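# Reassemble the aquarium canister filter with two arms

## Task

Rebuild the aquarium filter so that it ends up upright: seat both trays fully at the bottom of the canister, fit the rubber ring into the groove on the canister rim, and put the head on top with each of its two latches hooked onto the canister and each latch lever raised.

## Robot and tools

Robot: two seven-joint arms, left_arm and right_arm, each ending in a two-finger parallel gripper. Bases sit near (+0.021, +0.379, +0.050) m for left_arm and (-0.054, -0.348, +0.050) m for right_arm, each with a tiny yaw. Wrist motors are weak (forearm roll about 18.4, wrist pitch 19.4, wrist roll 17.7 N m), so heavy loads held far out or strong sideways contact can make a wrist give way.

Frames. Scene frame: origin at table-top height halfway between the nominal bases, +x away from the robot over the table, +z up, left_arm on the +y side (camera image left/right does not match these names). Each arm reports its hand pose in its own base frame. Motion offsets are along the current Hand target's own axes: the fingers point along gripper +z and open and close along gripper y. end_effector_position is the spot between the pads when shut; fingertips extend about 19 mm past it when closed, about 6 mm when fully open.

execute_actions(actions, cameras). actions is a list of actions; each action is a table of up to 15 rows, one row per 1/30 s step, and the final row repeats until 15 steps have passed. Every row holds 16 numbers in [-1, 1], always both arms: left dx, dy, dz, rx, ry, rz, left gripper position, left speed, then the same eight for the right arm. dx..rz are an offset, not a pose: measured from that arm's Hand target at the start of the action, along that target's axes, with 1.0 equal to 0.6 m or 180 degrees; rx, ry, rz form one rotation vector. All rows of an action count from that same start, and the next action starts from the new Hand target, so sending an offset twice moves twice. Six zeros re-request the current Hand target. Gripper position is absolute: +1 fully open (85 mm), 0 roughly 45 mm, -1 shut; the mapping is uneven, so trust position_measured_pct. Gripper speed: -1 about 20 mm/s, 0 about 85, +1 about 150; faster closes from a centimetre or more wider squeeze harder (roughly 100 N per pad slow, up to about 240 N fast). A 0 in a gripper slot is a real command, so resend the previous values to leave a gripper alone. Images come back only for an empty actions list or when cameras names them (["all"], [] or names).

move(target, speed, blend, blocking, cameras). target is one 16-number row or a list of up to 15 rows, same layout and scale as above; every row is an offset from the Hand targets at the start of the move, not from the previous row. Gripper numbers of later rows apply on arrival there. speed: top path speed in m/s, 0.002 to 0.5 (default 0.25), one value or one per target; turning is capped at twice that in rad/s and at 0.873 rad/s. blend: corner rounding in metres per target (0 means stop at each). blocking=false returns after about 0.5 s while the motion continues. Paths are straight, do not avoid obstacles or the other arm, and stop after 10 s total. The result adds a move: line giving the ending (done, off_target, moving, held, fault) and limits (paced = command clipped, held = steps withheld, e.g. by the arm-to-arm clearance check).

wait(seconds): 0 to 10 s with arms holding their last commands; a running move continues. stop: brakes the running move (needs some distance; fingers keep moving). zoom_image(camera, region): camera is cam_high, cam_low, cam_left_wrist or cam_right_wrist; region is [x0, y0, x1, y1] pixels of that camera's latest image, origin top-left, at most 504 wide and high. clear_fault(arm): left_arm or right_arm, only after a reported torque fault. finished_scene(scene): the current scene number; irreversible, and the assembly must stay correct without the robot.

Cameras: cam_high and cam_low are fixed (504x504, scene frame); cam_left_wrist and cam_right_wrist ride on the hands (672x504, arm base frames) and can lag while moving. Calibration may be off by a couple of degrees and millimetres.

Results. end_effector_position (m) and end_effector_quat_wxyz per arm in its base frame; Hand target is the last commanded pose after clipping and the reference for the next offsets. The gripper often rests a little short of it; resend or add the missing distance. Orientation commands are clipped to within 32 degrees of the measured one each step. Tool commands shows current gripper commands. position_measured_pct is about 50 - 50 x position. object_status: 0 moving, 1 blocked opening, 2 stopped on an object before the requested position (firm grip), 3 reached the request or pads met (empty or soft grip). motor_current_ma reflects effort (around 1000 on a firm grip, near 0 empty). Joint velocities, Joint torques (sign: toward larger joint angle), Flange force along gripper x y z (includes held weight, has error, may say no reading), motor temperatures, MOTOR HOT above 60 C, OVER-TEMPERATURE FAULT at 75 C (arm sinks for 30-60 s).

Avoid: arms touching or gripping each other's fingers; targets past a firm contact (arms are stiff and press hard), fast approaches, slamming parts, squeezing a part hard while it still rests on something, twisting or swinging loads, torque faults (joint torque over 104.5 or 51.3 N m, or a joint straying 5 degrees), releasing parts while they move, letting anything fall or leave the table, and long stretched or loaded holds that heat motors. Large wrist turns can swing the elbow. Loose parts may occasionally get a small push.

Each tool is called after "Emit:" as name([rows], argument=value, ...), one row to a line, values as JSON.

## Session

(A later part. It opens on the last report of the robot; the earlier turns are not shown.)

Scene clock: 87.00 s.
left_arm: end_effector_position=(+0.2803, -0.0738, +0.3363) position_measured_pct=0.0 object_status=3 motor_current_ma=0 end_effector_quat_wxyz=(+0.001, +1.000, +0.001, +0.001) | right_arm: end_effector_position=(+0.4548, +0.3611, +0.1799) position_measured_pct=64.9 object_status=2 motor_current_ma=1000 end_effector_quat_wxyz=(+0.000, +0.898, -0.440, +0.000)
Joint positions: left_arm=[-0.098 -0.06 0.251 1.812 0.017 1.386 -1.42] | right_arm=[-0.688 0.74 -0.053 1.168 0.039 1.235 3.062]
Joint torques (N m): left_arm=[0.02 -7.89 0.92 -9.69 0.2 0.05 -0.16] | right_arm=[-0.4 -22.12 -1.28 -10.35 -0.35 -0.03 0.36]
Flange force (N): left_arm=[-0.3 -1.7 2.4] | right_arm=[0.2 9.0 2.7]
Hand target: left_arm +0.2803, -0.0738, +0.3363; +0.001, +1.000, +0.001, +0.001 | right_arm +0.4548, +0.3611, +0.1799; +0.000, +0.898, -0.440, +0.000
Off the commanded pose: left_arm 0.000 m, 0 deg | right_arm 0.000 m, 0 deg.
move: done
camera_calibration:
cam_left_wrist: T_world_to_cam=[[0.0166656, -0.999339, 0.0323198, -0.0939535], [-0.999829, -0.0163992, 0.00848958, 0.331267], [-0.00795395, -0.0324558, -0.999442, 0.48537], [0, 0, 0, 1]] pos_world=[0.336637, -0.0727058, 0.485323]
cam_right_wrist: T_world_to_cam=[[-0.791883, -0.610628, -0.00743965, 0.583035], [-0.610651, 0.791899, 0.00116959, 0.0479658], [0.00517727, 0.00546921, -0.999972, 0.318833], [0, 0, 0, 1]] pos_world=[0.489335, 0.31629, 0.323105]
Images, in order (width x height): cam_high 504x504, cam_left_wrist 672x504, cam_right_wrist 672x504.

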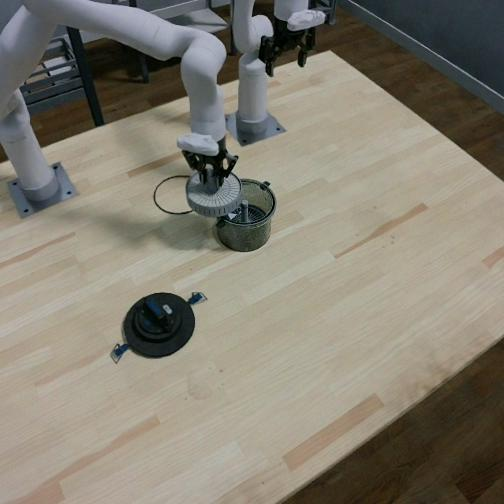

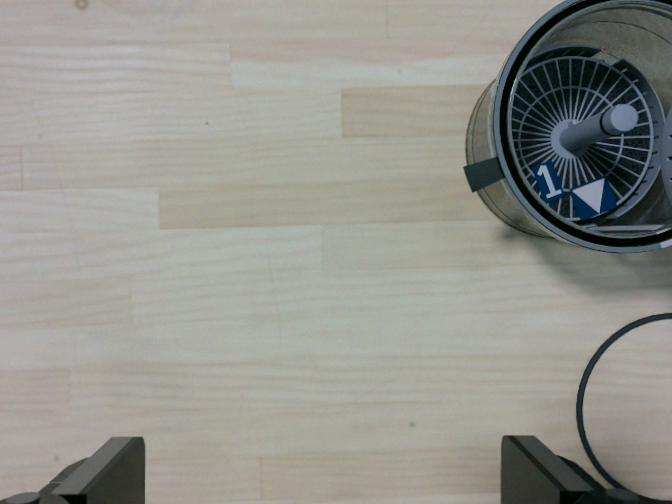

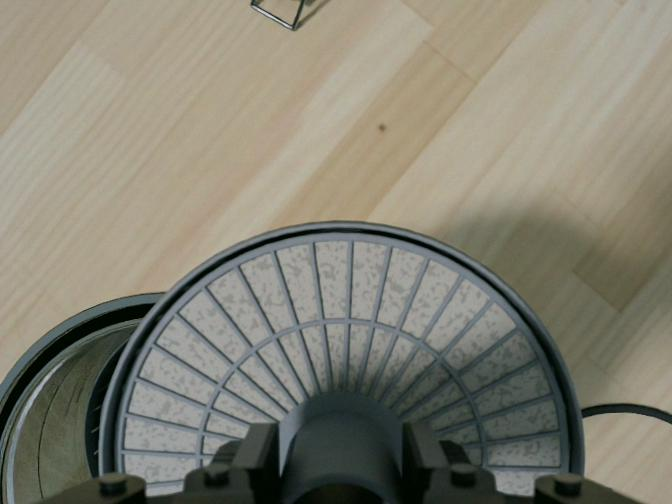

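Emit:
move(target=[0,0,0,0,0,0,1,0, 0,0,-0.17,0,0,0,-1,-1], speed=0.15, cameras=["cam_right_wrist","cam_high","cam_low"])

Emit:
zoom_image(camera="cam_low", region=[80, 190, 230, 340])

Scene clock: 89.20 s.
left_arm: end_effector_position=(+0.2803, -0.0738, +0.3363) position_measured_pct=0.0 object_status=3 motor_current_ma=0 end_effector_quat_wxyz=(+0.001, +1.000, +0.001, +0.001) | right_arm: end_effector_position=(+0.4548, +0.3612, +0.2819) position_measured_pct=64.9 object_status=2 motor_current_ma=1000 end_effector_quat_wxyz=(+0.000, +0.898, -0.440, +0.000)
Joint positions: left_arm=[-0.098 -0.06 0.251 1.812 0.017 1.386 -1.42] | right_arm=[-0.694 0.686 -0.047 0.939 0.031 1.518 3.07]
Joint torques (N m): left_arm=[0.02 -7.83 0.91 -9.68 0.17 0.06 -0.19] | right_arm=[-0.41 -21.8 -1.19 -10.89 -0.35 -0.22 0.4]
Flange force (N): left_arm=[-0.4 -1.6 2.4] | right_arm=[0.2 9.9 4.5]
Hand target: left_arm +0.2803, -0.0738, +0.3363; +0.001, +1.000, +0.001, +0.001 | right_arm +0.4548, +0.3612, +0.2819; +0.000, +0.898, -0.440, +0.000
Off the commanded pose: left_arm 0.000 m, 0 deg | right_arm 0.000 m, 0 deg.
move: done
camera_calibration:
cam_right_wrist: T_world_to_cam=[[-0.791883, -0.610627, -0.00750071, 0.583881], [-0.610651, 0.791899, 0.00124876, 0.0477335], [0.00517727, 0.00556919, -0.999971, 0.420798], [0, 0, 0, 1]] pos_world=[0.489335, 0.31639, 0.425105]
Images, in order (width x height): cam_high 504x504, cam_low 504x504, cam_right_wrist 672x504.

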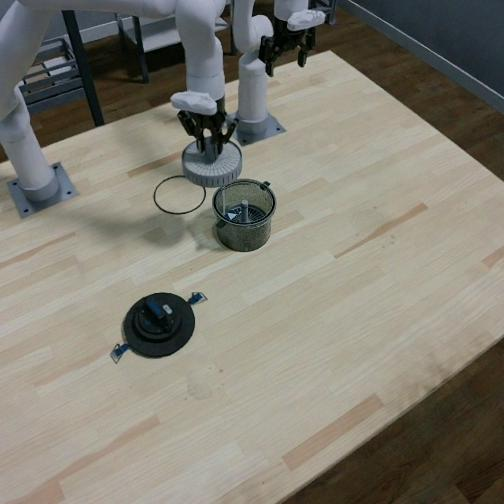

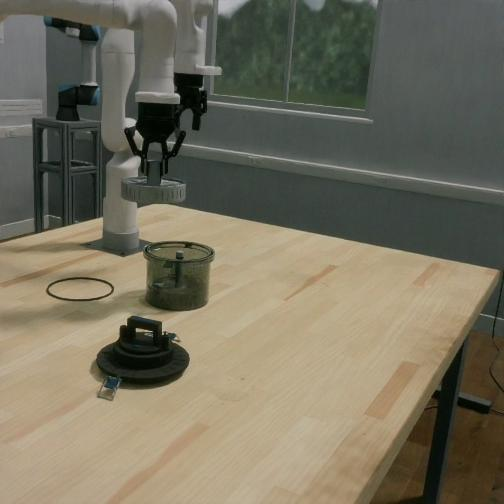

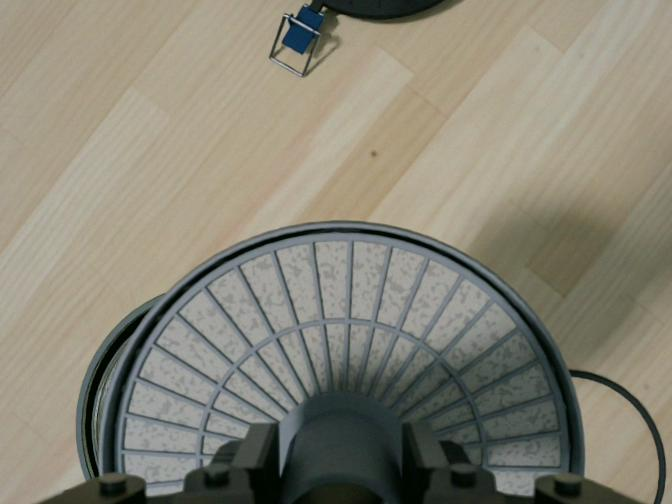

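Scaled by 3.360.

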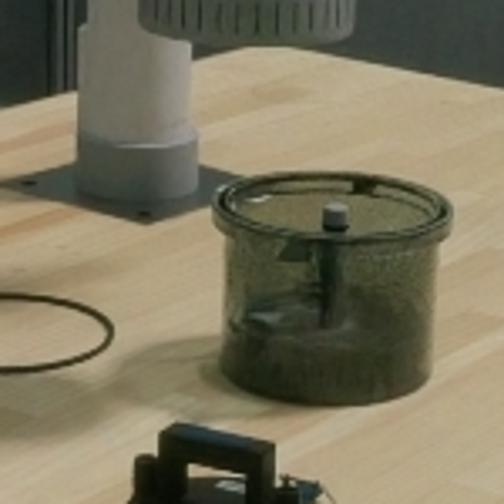

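Emit:
move(target=[0.142,0.337,0,0,0,0,1,0, 0.115,0.29,0,0,0,0,-1,-1], speed=0.2, cameras=["cam_left_wrist","cam_high"])

Emit:
zoom_image(camera="cam_left_wrist", region=[150, 100, 500, 450])

Scene clock: 91.73 s.
left_arm: end_effector_position=(+0.3658, -0.2759, +0.3369) position_measured_pct=0.0 object_status=3 motor_current_ma=0 end_effector_quat_wxyz=(+0.001, +1.000, +0.001, +0.001) | right_arm: end_effector_position=(+0.3597, +0.2000, +0.2820) position_measured_pct=64.9 object_status=2 motor_current_ma=1000 end_effector_quat_wxyz=(+0.000, +0.898, -0.440, +0.000)
Joint positions: left_arm=[0.276 0.373 0.484 1.337 -0.171 1.47 -0.822] | right_arm=[-0.538 0.27 -0.039 1.615 0.012 1.258 3.222]
Joint torques (N m): left_arm=[0.26 -15.85 2.68 -9.97 0.42 0.09 -0.18] | right_arm=[-0.41 -13.77 -1.29 -10.15 -0.34 -0.1 0.36]
Flange force (N): left_arm=[-1.5 -1.6 3.6] | right_arm=[-0.1 5.3 2.9]
Hand target: left_arm +0.3658, -0.2759, +0.3369; +0.001, +1.000, +0.001, +0.001 | right_arm +0.3597, +0.2000, +0.2820; +0.000, +0.898, -0.440, +0.000
Off the commanded pose: left_arm 0.000 m, 0 deg | right_arm 0.000 m, 0 deg.
move: done
camera_calibration:
cam_left_wrist: T_world_to_cam=[[0.0166624, -0.999339, 0.0323215, -0.297364], [-0.99983, -0.0163992, 0.00838957, 0.413482], [-0.00785398, -0.0324558, -0.999442, 0.480048], [0, 0, 0, 1]] pos_world=[0.422137, -0.274806, 0.485923]
Images, in order (width x height): cam_high 504x504, cam_left_wrist 672x504.

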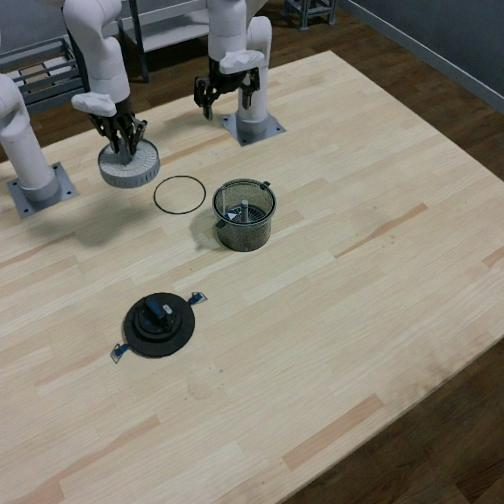

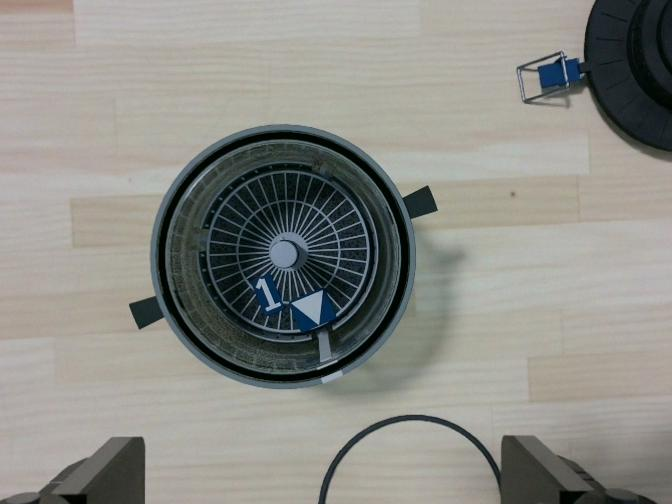

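Scaled by 1.440.

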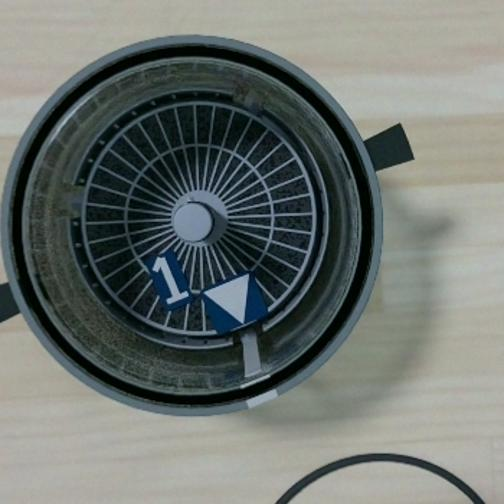

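Emit:
move([
  [-0.18,-0.5,0,0,0,0,1,0, 0,0,0,0,0,0,-1,-1],
  [-0.18,-0.5,0,0,0,0,1,0, -0.191,-0.433,0,0,0,-0.0867,-1,-1],
  [-0.18,-0.5,0,0,0,0,1,0, -0.191,-0.433,0.15,0,0,-0.0867,-1,-1],
], speed=0.2, blend=0.02, cameras=["cam_right_wrist","cam_high","cam_low"])

Scene clock: 96.90 s.
left_arm: end_effector_position=(+0.2574, +0.0240, +0.3361) position_measured_pct=0.0 object_status=3 motor_current_ma=0 end_effector_quat_wxyz=(+0.001, +1.000, +0.001, +0.001) | right_arm: end_effector_position=(+0.4947, +0.4498, +0.1920) position_measured_pct=64.9 object_status=2 motor_current_ma=1000 end_effector_quat_wxyz=(+0.000, +0.949, -0.314, +0.000)
Joint positions: left_arm=[-0.282 -0.13 0.077 1.874 0.012 1.394 -1.777] | right_arm=[-0.751 1 -0.093 0.598 0.079 1.546 3.271]
Joint torques (N m): left_arm=[-0.11 -6.76 0.85 -9.71 0.24 0.01 -0.21] | right_arm=[-0.41 -26.11 -1.35 -10.67 -0.43 -0.13 0.39]
Flange force (N): left_arm=[-0.7 -1.4 2.3] | right_arm=[-2.8 14.3 4.3]
Hand target: left_arm +0.2574, +0.0240, +0.3361; +0.001, +1.000, +0.001, +0.001 | right_arm +0.4947, +0.4498, +0.1919; +0.000, +0.949, -0.314, +0.000
Off the commanded pose: left_arm 0.000 m, 0 deg | right_arm 0.000 m, 0 deg.
move: done
camera_calibration:
cam_right_wrist: T_world_to_cam=[[-0.598452, -0.801125, -0.00727746, 0.658766], [-0.801151, 0.598461, 0.00120091, 0.183256], [0.00339319, 0.00654903, -0.999973, 0.33054], [0, 0, 0, 1]] pos_world=[0.539934, 0.415918, 0.335105]
Images, in order (width x height): cam_high 504x504, cam_low 504x504, cam_right_wrist 672x504.

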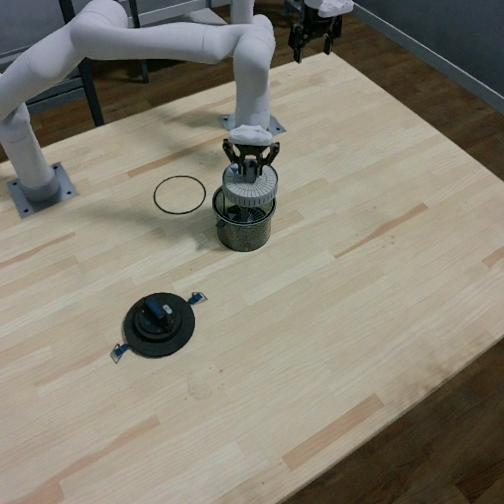

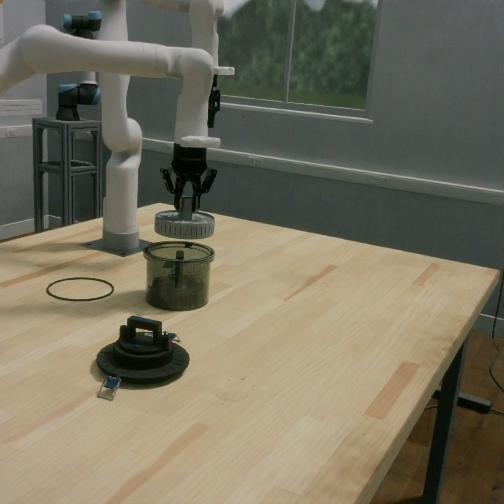

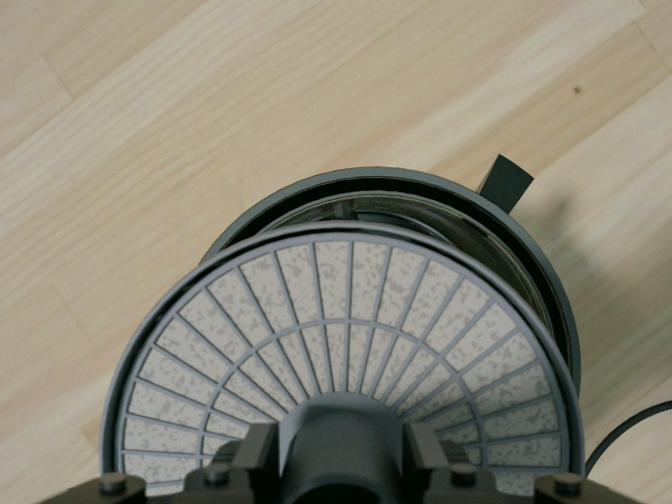

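Emit:
zoom_image(camera="cam_right_wrist", region=[180, 140, 600, 420])

Scaled by 1.200.

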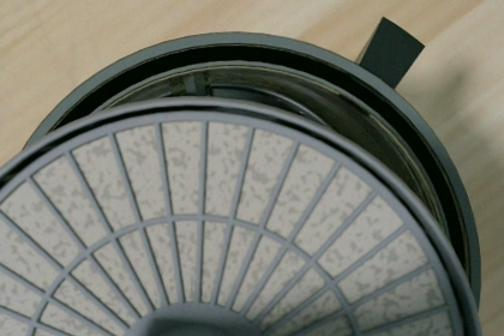

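Emit:
move(target=[0,0,0,0,0,0,1,0, 0.0133,0.0228,0.05,0,0,0,-1,-1], speed=0.1, cameras=["cam_right_wrist","cam_high"])

Emit:
zoom_image(camera="cam_right_wrist", region=[80, 130, 600, 500])

Emit:
zoom_image(camera="cam_high", region=[190, 130, 310, 260])

Scene clock: 99.63 s.
left_arm: end_effector_position=(+0.2574, +0.0240, +0.3361) position_measured_pct=0.0 object_status=3 motor_current_ma=0 end_effector_quat_wxyz=(+0.001, +1.000, +0.001, +0.001) | right_arm: end_effector_position=(+0.4929, +0.4340, +0.1619) position_measured_pct=64.9 object_status=2 motor_current_ma=1000 end_effector_quat_wxyz=(+0.000, +0.950, -0.314, +0.000)
Joint positions: left_arm=[-0.282 -0.13 0.077 1.874 0.012 1.394 -1.777] | right_arm=[-0.728 0.967 -0.098 0.764 0.082 1.413 3.278]
Joint torques (N m): left_arm=[-0.03 -6.73 0.87 -9.76 0.27 0.03 -0.2] | right_arm=[-0.42 -25.63 -1.5 -10.24 -0.42 0 0.41]
Flange force (N): left_arm=[-0.9 -1.5 2.5] | right_arm=[-2.1 9.6 2.6]
Hand target: left_arm +0.2574, +0.0240, +0.3361; +0.001, +1.000, +0.001, +0.001 | right_arm +0.4929, +0.4340, +0.1619; +0.000, +0.950, -0.314, +0.000
Off the commanded pose: left_arm 0.000 m, 0 deg | right_arm 0.000 m, 0 deg.
move: done
camera_calibration:
cam_right_wrist: T_world_to_cam=[[-0.598451, -0.801127, -0.00713752, 0.64483], [-0.801152, 0.598459, 0.00122118, 0.19138], [0.0032932, 0.00644906, -0.999974, 0.300744], [0, 0, 0, 1]] pos_world=[0.538234, 0.400118, 0.305105]
Images, in order (width x height): cam_high 504x504, cam_right_wrist 672x504.

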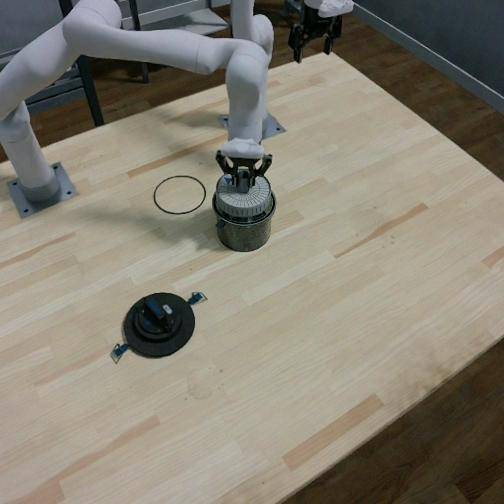

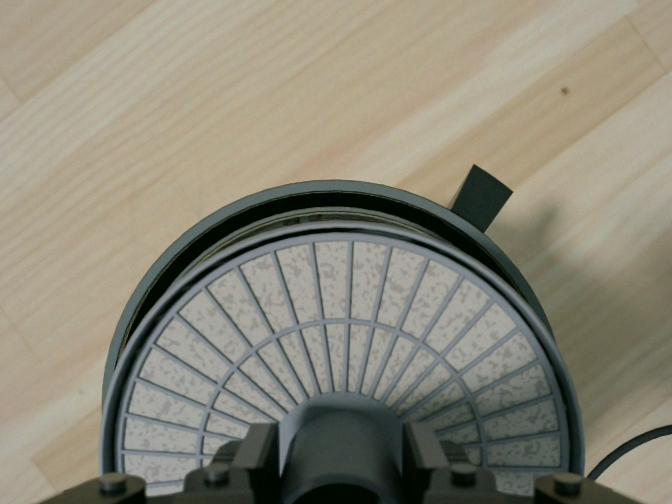

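Region (80, 130, 600, 500) is 520x370 pixels. A region can be at most 504 by 504 pixels.

Scaled by 3.877.

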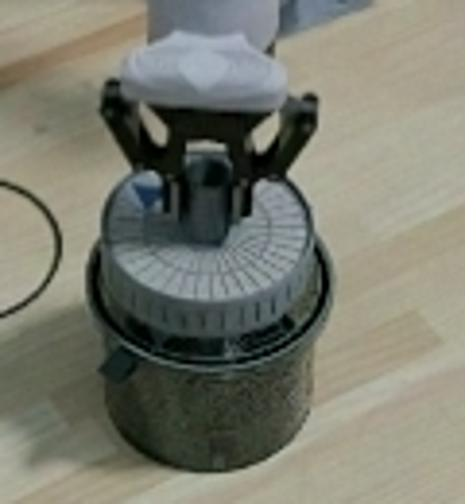

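Emit:
zoom_image(camera="cam_right_wrist", region=[90, 150, 340, 400])

Emit:
zoom_image(camera="cam_right_wrist", region=[340, 150, 590, 400])

Scaled by 2.016.

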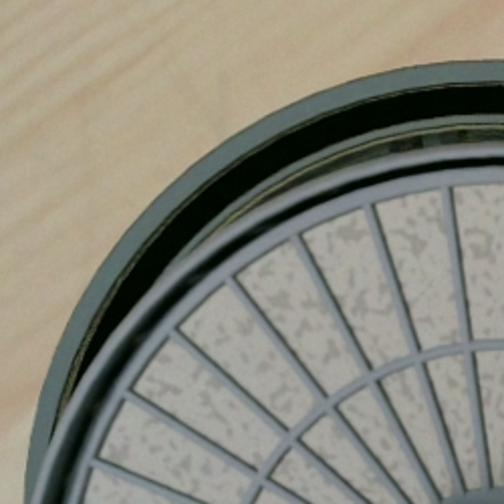

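Scaled by 2.016.

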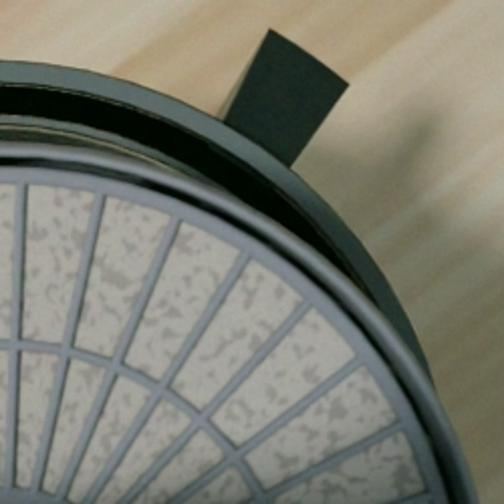

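Emit:
move(target=[0,0,0,0,0,0,1,0, -0.0017,-0.0043,0.0333,0,0,0.008,-1,-1], speed=0.08, cameras=["cam_right_wrist","cam_high"])

Emit:
zoom_image(camera="cam_right_wrist", region=[90, 150, 590, 504])

Emit:
zoom_image(camera="cam_high", region=[190, 130, 310, 260])

Scene clock: 102.20 s.
left_arm: end_effector_position=(+0.2574, +0.0240, +0.3361) position_measured_pct=0.0 object_status=3 motor_current_ma=0 end_effector_quat_wxyz=(+0.001, +1.000, +0.001, +0.001) | right_arm: end_effector_position=(+0.4938, +0.4368, +0.1424) position_measured_pct=64.9 object_status=2 motor_current_ma=1000 end_effector_quat_wxyz=(+0.000, +0.945, -0.326, +0.000)
Joint positions: left_arm=[-0.282 -0.13 0.077 1.874 0.012 1.394 -1.777] | right_arm=[-0.731 0.986 -0.094 0.786 0.08 1.371 3.251]
Joint torques (N m): left_arm=[0.08 -6.77 0.87 -9.76 0.24 0.04 -0.19] | right_arm=[-1.26 21.07 -1.13 5.98 -0.11 -5.48 0.3]
Flange force (N): left_arm=[-0.8 -1.7 2.6] | right_arm=[-3.9 29.0 -72.1]
Hand target: left_arm +0.2574, +0.0240, +0.3361; +0.001, +1.000, +0.001, +0.001 | right_arm +0.4936, +0.4367, +0.1419; +0.000, +0.945, -0.326, +0.000
Off the commanded pose: left_arm 0.000 m, 0 deg | right_arm 0.001 m, 0 deg.
move: done
camera_calibration:
cam_right_wrist: T_world_to_cam=[[-0.618376, -0.785841, -0.00799159, 0.650725], [-0.785872, 0.618389, 0.00114602, 0.174174], [0.00404132, 0.00698903, -0.999967, 0.280514], [0, 0, 0, 1]] pos_world=[0.538138, 0.401699, 0.285506]
Images, in order (width x height): cam_high 504x504, cam_right_wrist 672x504.

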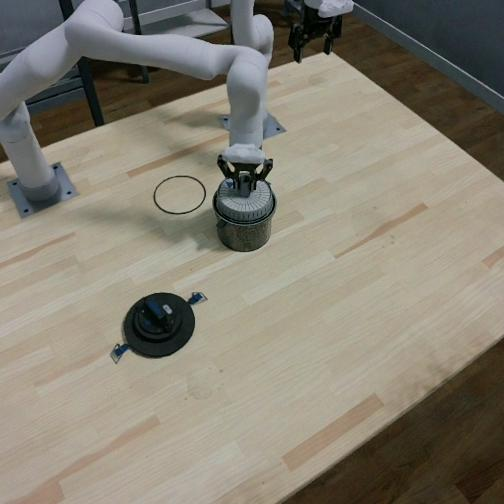

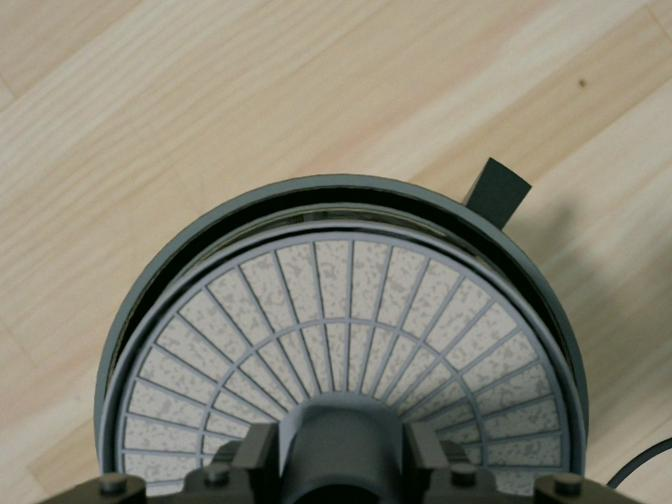

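Scaled by 1.008.

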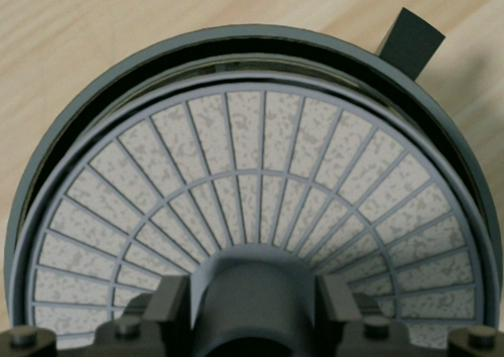

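Scaled by 3.877.

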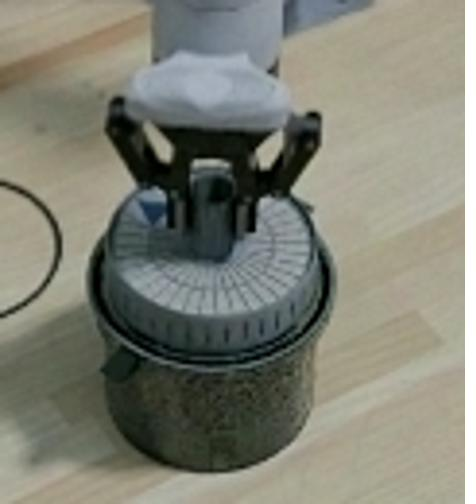

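Emit:
move(target=[0,0,0,0,0,0,1,0, 0,0,-0.0067,0,0,0,-1,-1], speed=0.08, cameras=["cam_right_wrist","cam_high","cam_low"])

Emit:
zoom_image(camera="cam_high", region=[205, 165, 285, 245])

Emit:
zoom_image(camera="cam_low", region=[130, 200, 230, 300])

Scene clock: 104.83 s.
left_arm: end_effector_position=(+0.2574, +0.0240, +0.3361) position_measured_pct=0.0 object_status=3 motor_current_ma=0 end_effector_quat_wxyz=(+0.001, +1.000, +0.001, +0.001) | right_arm: end_effector_position=(+0.4936, +0.4366, +0.1456) position_measured_pct=64.9 object_status=2 motor_current_ma=1000 end_effector_quat_wxyz=(+0.001, +0.945, -0.326, +0.000)
Joint positions: left_arm=[-0.282 -0.13 0.077 1.874 0.012 1.394 -1.777] | right_arm=[-0.731 0.985 -0.094 0.78 0.08 1.381 3.251]
Joint torques (N m): left_arm=[0.06 -6.82 0.88 -9.72 0.28 0.07 -0.21] | right_arm=[-1.18 -11.21 -1.79 -4.06 -0.61 -0.19 0.4]
Flange force (N): left_arm=[-0.6 -1.7 2.6] | right_arm=[-1.4 13.9 -19.0]
Hand target: left_arm +0.2574, +0.0240, +0.3361; +0.001, +1.000, +0.001, +0.001 | right_arm +0.4936, +0.4367, +0.1459; +0.000, +0.945, -0.326, +0.000
Off the commanded pose: left_arm 0.000 m, 0 deg | right_arm 0.000 m, 0 deg.
move: done
camera_calibration:
cam_right_wrist: T_world_to_cam=[[-0.618323, -0.785896, -0.00672876, 0.650313], [-0.785918, 0.618329, 0.00129609, 0.174097], [0.003142, 0.00608966, -0.999977, 0.284561], [0, 0, 0, 1]] pos_world=[0.538035, 0.401696, 0.288705]
Images, in order (width x height): cam_high 504x504, cam_low 504x504, cam_right_wrist 672x504.

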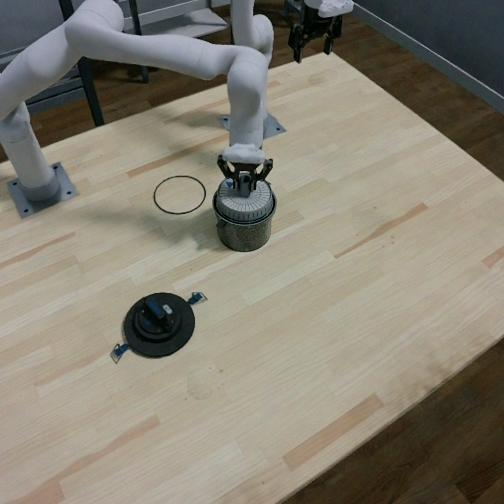

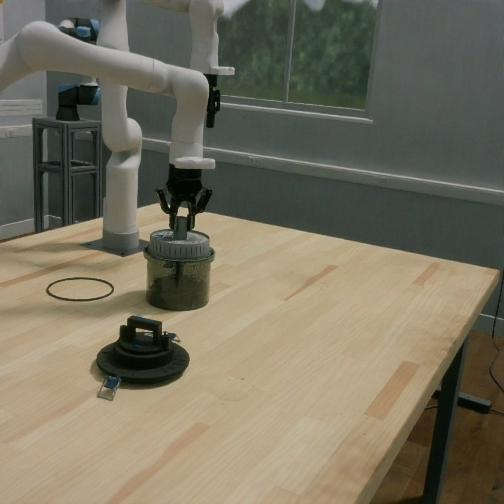

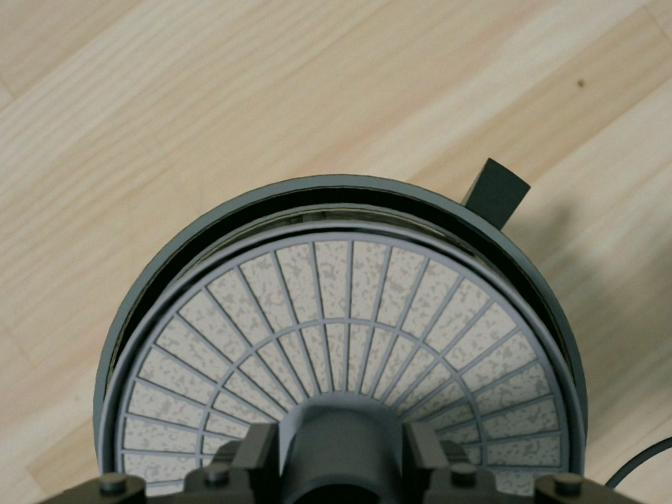

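Scaled by 6.300.

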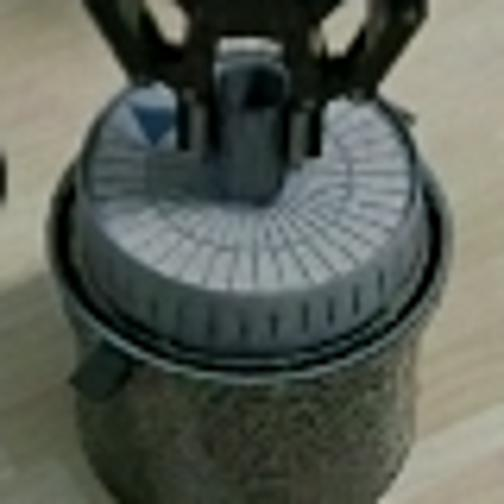

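Scaled by 5.040.

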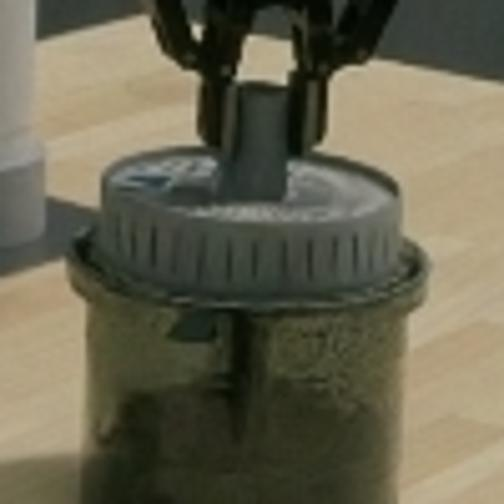

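Emit:
move([
  [0,0,0,0,0,0,1,0, 0.0067,-0.0017,-0.004,0,0,0,-1,-1],
  [0,0,0,0,0,0,1,0, 0.0067,-0.0017,0.0067,0,0,0,-1,-1],
], speed=0.06, cameras=["cam_right_wrist","cam_high","cam_low"])

Emit:
zoom_image(camera="cam_high", region=[205, 165, 285, 245])

Emit:
zoom_image(camera="cam_low", region=[130, 200, 230, 300])

Scene clock: 107.63 s.
left_arm: end_effector_position=(+0.2574, +0.0240, +0.3361) position_measured_pct=0.0 object_status=3 motor_current_ma=0 end_effector_quat_wxyz=(+0.001, +1.000, +0.001, +0.001) | right_arm: end_effector_position=(+0.4975, +0.4350, +0.1420) position_measured_pct=64.9 object_status=2 motor_current_ma=1000 end_effector_quat_wxyz=(+0.000, +0.945, -0.326, +0.000)
Joint positions: left_arm=[-0.282 -0.13 0.077 1.874 0.012 1.394 -1.777] | right_arm=[-0.725 0.993 -0.093 0.774 0.08 1.378 3.257]
Joint torques (N m): left_arm=[0.05 -6.79 0.89 -9.73 0.26 0.03 -0.16] | right_arm=[-0.31 -25.86 -1.43 -10.31 -0.39 0.07 0.41]
Flange force (N): left_arm=[-0.7 -1.8 2.5] | right_arm=[-2.2 10.7 2.7]
Hand target: left_arm +0.2574, +0.0240, +0.3361; +0.001, +1.000, +0.001, +0.001 | right_arm +0.4975, +0.4350, +0.1419; +0.000, +0.945, -0.326, +0.000
Off the commanded pose: left_arm 0.000 m, 0 deg | right_arm 0.000 m, 0 deg.
move: done
camera_calibration:
cam_right_wrist: T_world_to_cam=[[-0.618374, -0.78585, -0.0072896, 0.651536], [-0.785876, 0.618383, 0.00122976, 0.178193], [0.00354135, 0.00648917, -0.999973, 0.280583], [0, 0, 0, 1]] pos_world=[0.541937, 0.399997, 0.285105]
Images, in order (width x height): cam_high 504x504, cam_low 504x504, cam_right_wrist 672x504.

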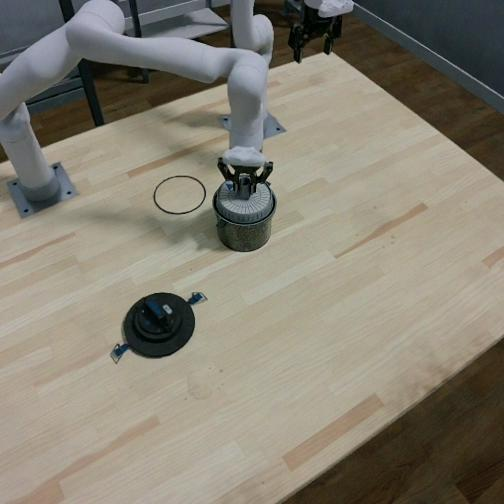

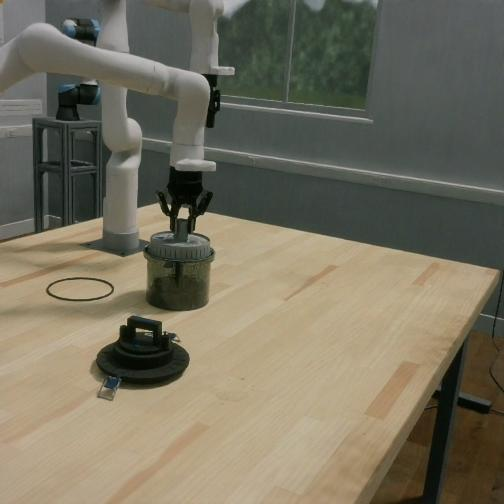

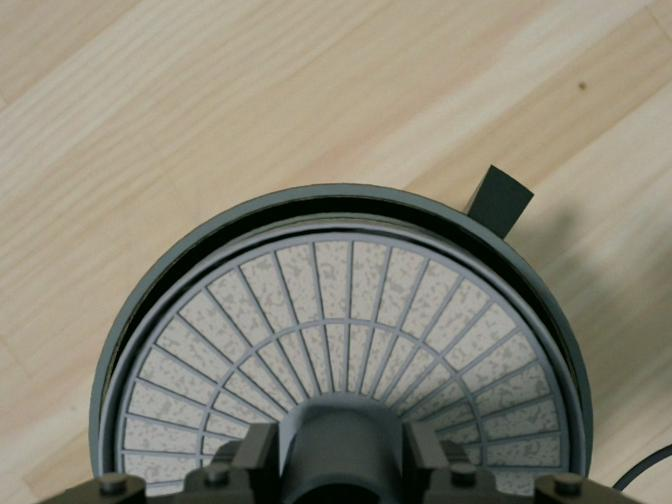

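Scaled by 6.300.

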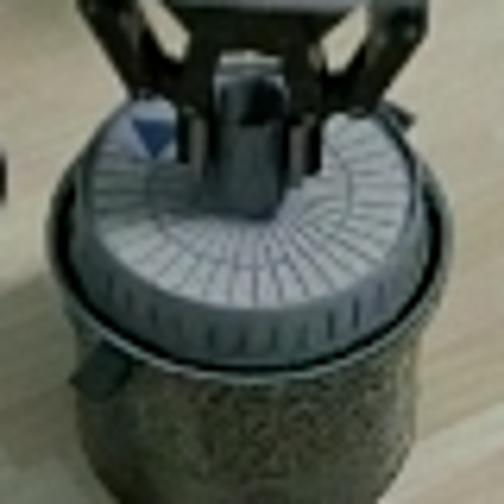

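Scaled by 5.040.

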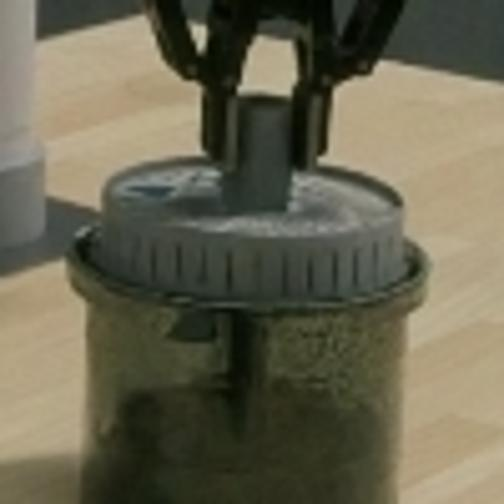

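Emit:
move(target=[0,0,0,0,0,0,1,0, 0,0,0.0075,0,0,0,-1,-1], speed=0.05, cameras=["cam_right_wrist"])

Emit:
zoom_image(camera="cam_right_wrist", region=[80, 170, 340, 430])

Emit:
zoom_image(camera="cam_right_wrist", region=[340, 170, 600, 430])

Scene clock: 108.73 s.
left_arm: end_effector_position=(+0.2574, +0.0240, +0.3361) position_measured_pct=0.0 object_status=3 motor_current_ma=0 end_effector_quat_wxyz=(+0.001, +1.000, +0.001, +0.001) | right_arm: end_effector_position=(+0.4975, +0.4350, +0.1375) position_measured_pct=64.9 object_status=2 motor_current_ma=1000 end_effector_quat_wxyz=(+0.000, +0.945, -0.326, +0.000)
Joint positions: left_arm=[-0.282 -0.13 0.077 1.874 0.012 1.394 -1.777] | right_arm=[-0.725 0.996 -0.093 0.782 0.081 1.366 3.257]
Joint torques (N m): left_arm=[0.02 -6.76 0.82 -9.77 0.21 0.02 -0.19] | right_arm=[-0.37 -25.8 -1.43 -10.45 -0.4 -0.11 0.41]
Flange force (N): left_arm=[-0.8 -1.5 2.5] | right_arm=[-2.2 11.4 2.4]
Hand target: left_arm +0.2574, +0.0240, +0.3361; +0.001, +1.000, +0.001, +0.001 | right_arm +0.4975, +0.4350, +0.1374; +0.000, +0.945, -0.326, +0.000
Off the commanded pose: left_arm 0.000 m, 0 deg | right_arm 0.000 m, 0 deg.
move: done
camera_calibration:
cam_right_wrist: T_world_to_cam=[[-0.618374, -0.78585, -0.0072896, 0.651503], [-0.785876, 0.618383, 0.00122976, 0.178199], [0.00354135, 0.00648917, -0.999973, 0.276083], [0, 0, 0, 1]] pos_world=[0.541937, 0.399997, 0.280605]
Images, in order (width x height): cam_right_wrist 672x504.

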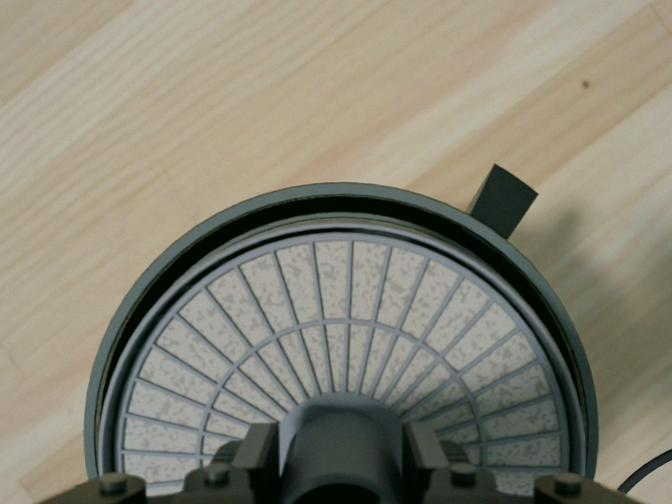

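Scaled by 1.938.

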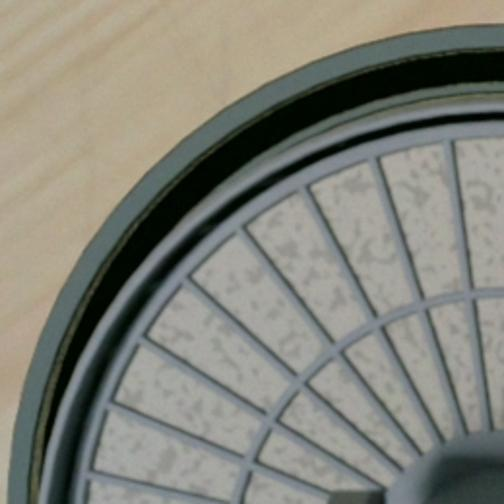

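Scaled by 1.938.

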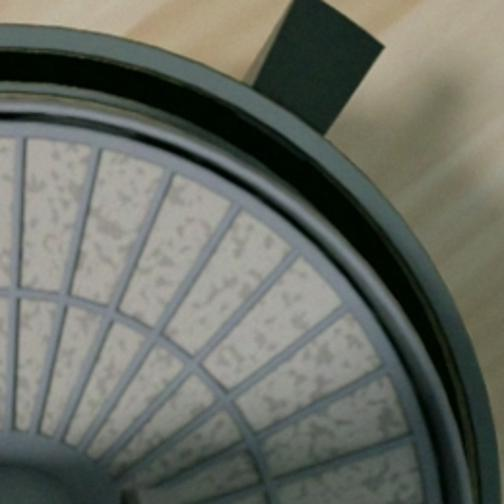

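Emit:
move(target=[0,0,0,0,0,0,1,0, 0,0,0.0167,0,0,0,-1,-1], speed=0.04, cameras=["cam_right_wrist","cam_high","cam_low"])

Emit:
zoom_image(camera="cam_high", region=[205, 165, 285, 245])

Emit:
zoom_image(camera="cam_low", region=[130, 200, 230, 300])

Scene clock: 109.93 s.
left_arm: end_effector_position=(+0.2574, +0.0240, +0.3361) position_measured_pct=0.0 object_status=3 motor_current_ma=0 end_effector_quat_wxyz=(+0.001, +1.000, +0.001, +0.001) | right_arm: end_effector_position=(+0.4975, +0.4350, +0.1275) position_measured_pct=64.9 object_status=2 motor_current_ma=1000 end_effector_quat_wxyz=(+0.000, +0.945, -0.326, +0.000)
Joint positions: left_arm=[-0.282 -0.13 0.077 1.874 0.012 1.394 -1.777] | right_arm=[-0.725 1.003 -0.093 0.799 0.082 1.342 3.255]
Joint torques (N m): left_arm=[0.05 -6.81 0.94 -9.71 0.23 0.04 -0.21] | right_arm=[-0.35 -25.92 -1.42 -10.05 -0.39 -0.25 0.4]
Flange force (N): left_arm=[-0.7 -1.8 2.5] | right_arm=[-1.7 8.0 1.3]
Hand target: left_arm +0.2574, +0.0240, +0.3361; +0.001, +1.000, +0.001, +0.001 | right_arm +0.4975, +0.4350, +0.1274; +0.000, +0.945, -0.326, +0.000
Off the commanded pose: left_arm 0.000 m, 0 deg | right_arm 0.000 m, 0 deg.
move: done
camera_calibration:
cam_right_wrist: T_world_to_cam=[[-0.618374, -0.78585, -0.0072896, 0.65143], [-0.785876, 0.618383, 0.00122976, 0.178211], [0.00354135, 0.00648917, -0.999973, 0.266083], [0, 0, 0, 1]] pos_world=[0.541937, 0.399997, 0.270605]
Images, in order (width x height): cam_high 504x504, cam_low 504x504, cam_right_wrist 672x504.

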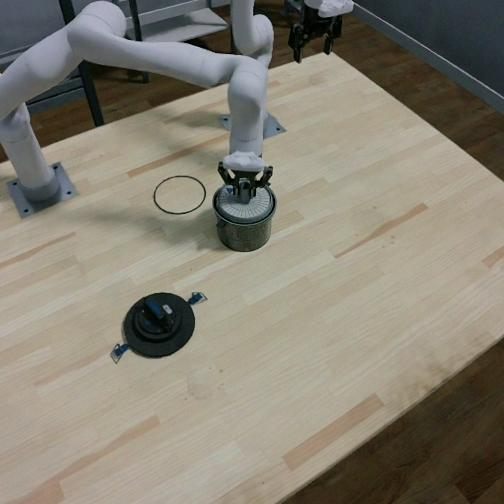

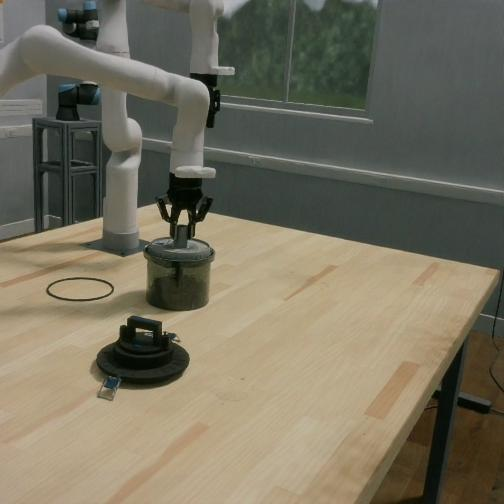

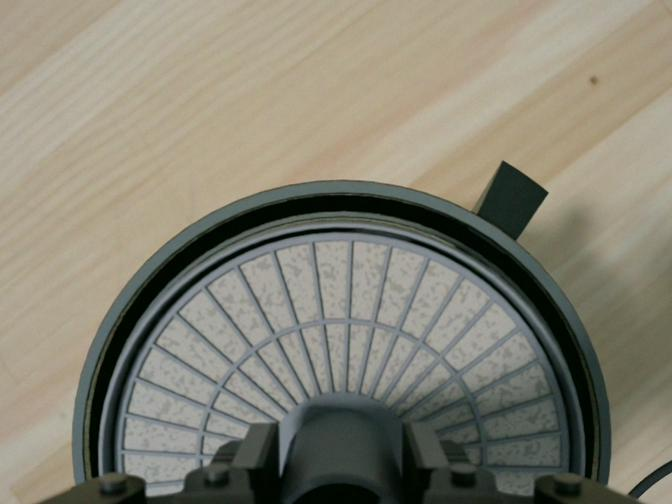

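Scaled by 6.300.

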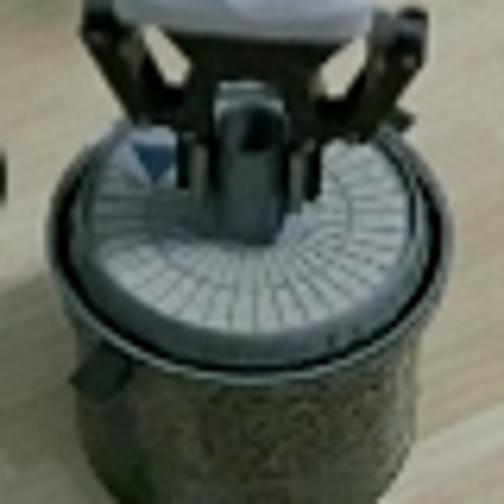

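Scaled by 5.040.

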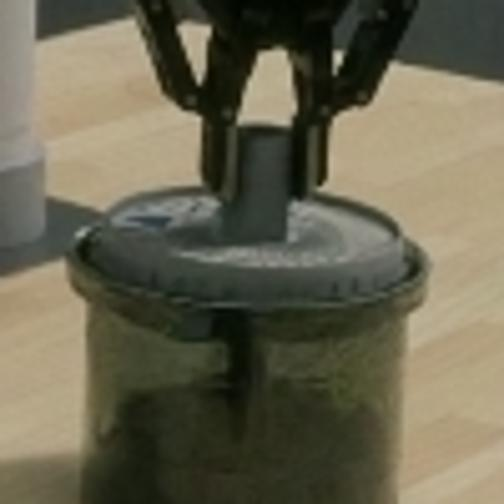

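Emit:
move(target=[0,0,0,0,0,0,1,0, 0,0,0.04,0,0,0,-1,-1], speed=0.05, cameras=["cam_right_wrist","cam_low"])

Scene clock: 111.07 s.
left_arm: end_effector_position=(+0.2574, +0.0240, +0.3361) position_measured_pct=0.0 object_status=3 motor_current_ma=0 end_effector_quat_wxyz=(+0.001, +1.000, +0.001, +0.001) | right_arm: end_effector_position=(+0.4975, +0.4350, +0.1035) position_measured_pct=64.9 object_status=2 motor_current_ma=1000 end_effector_quat_wxyz=(+0.000, +0.945, -0.326, +0.000)
Joint positions: left_arm=[-0.282 -0.13 0.077 1.874 0.012 1.394 -1.777] | right_arm=[-0.723 1.023 -0.094 0.834 0.084 1.287 3.253]
Joint torques (N m): left_arm=[0.03 -6.75 0.85 -9.71 0.15 0.01 -0.24] | right_arm=[-0.34 -25.9 -1.41 -10.4 -0.38 -0.05 0.41]
Flange force (N): left_arm=[-0.7 -1.4 2.3] | right_arm=[-2.4 11.9 2.0]
Hand target: left_arm +0.2574, +0.0240, +0.3361; +0.001, +1.000, +0.001, +0.001 | right_arm +0.4975, +0.4350, +0.1034; +0.000, +0.945, -0.326, +0.000
Off the commanded pose: left_arm 0.000 m, 0 deg | right_arm 0.000 m, 0 deg.
move: done
camera_calibration:
cam_right_wrist: T_world_to_cam=[[-0.618373, -0.785851, -0.00721102, 0.651235], [-0.785876, 0.618382, 0.00116793, 0.178256], [0.00354135, 0.00638919, -0.999973, 0.242124], [0, 0, 0, 1]] pos_world=[0.541937, 0.399997, 0.246605]
Images, in order (width x height): cam_low 504x504, cam_right_wrist 672x504.

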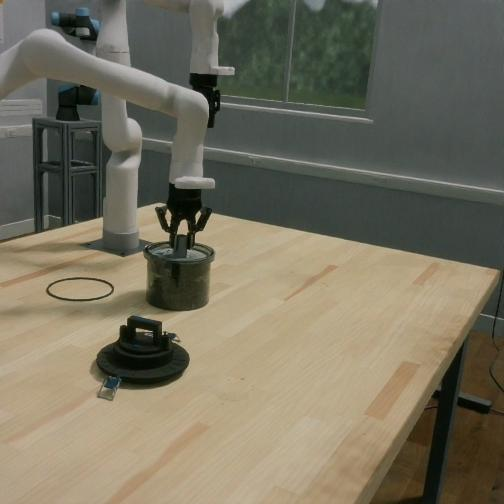

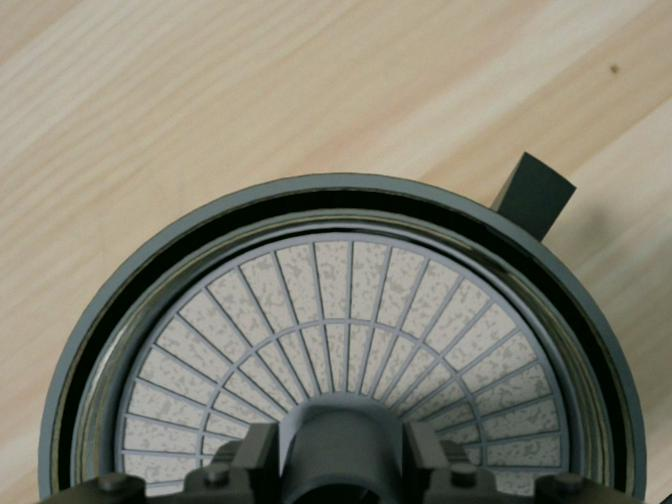

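Emit:
move(target=[0,0,0,0,0,0,1,0, 0,0,0.0417,0,0,0,-1,-1], speed=0.04, cameras=["cam_right_wrist","cam_low"])

Scene clock: 112.43 s.
left_arm: end_effector_position=(+0.2574, +0.0240, +0.3361) position_measured_pct=0.0 object_status=3 motor_current_ma=0 end_effector_quat_wxyz=(+0.001, +1.000, +0.001, +0.001) | right_arm: end_effector_position=(+0.4975, +0.4350, +0.0784) position_measured_pct=64.9 object_status=2 motor_current_ma=1000 end_effector_quat_wxyz=(+0.000, +0.945, -0.326, +0.000)
Joint positions: left_arm=[-0.282 -0.13 0.077 1.874 0.012 1.394 -1.777] | right_arm=[-0.722 1.048 -0.094 0.864 0.087 1.233 3.251]
Joint torques (N m): left_arm=[-0.02 -6.75 0.91 -9.73 0.23 0.04 -0.19] | right_arm=[-0.31 -26.01 -1.46 -9.85 -0.39 -0.18 0.39]
Flange force (N): left_arm=[-0.8 -1.6 2.5] | right_arm=[-1.8 8.6 0.8]
Hand target: left_arm +0.2574, +0.0240, +0.3361; +0.001, +1.000, +0.001, +0.001 | right_arm +0.4975, +0.4350, +0.0784; +0.000, +0.945, -0.326, +0.000
Off the commanded pose: left_arm 0.000 m, 0 deg | right_arm 0.000 m, 0 deg.
move: done
camera_calibration:
cam_right_wrist: T_world_to_cam=[[-0.618325, -0.785889, -0.00729036, 0.651062], [-0.785915, 0.618334, 0.00122905, 0.178312], [0.00354198, 0.00648956, -0.999973, 0.217084], [0, 0, 0, 1]] pos_world=[0.541937, 0.399997, 0.221605]
Images, in order (width x height): cam_low 504x504, cam_right_wrist 672x504.

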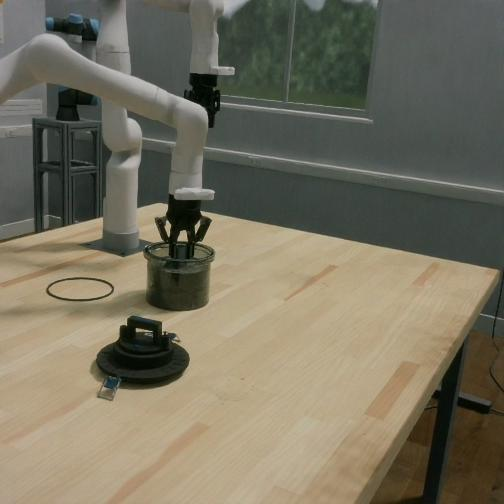

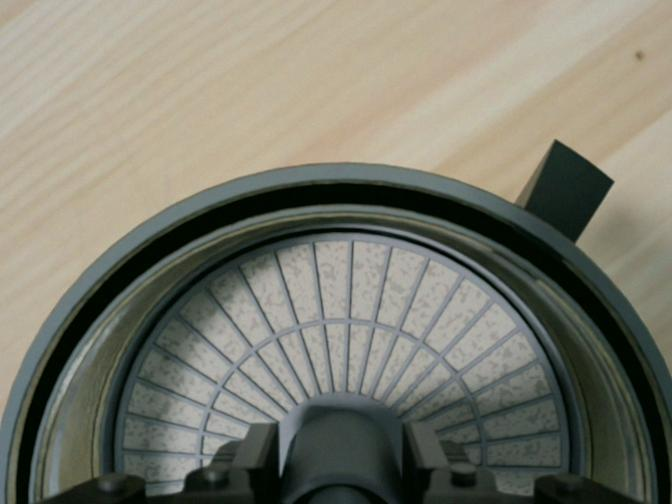

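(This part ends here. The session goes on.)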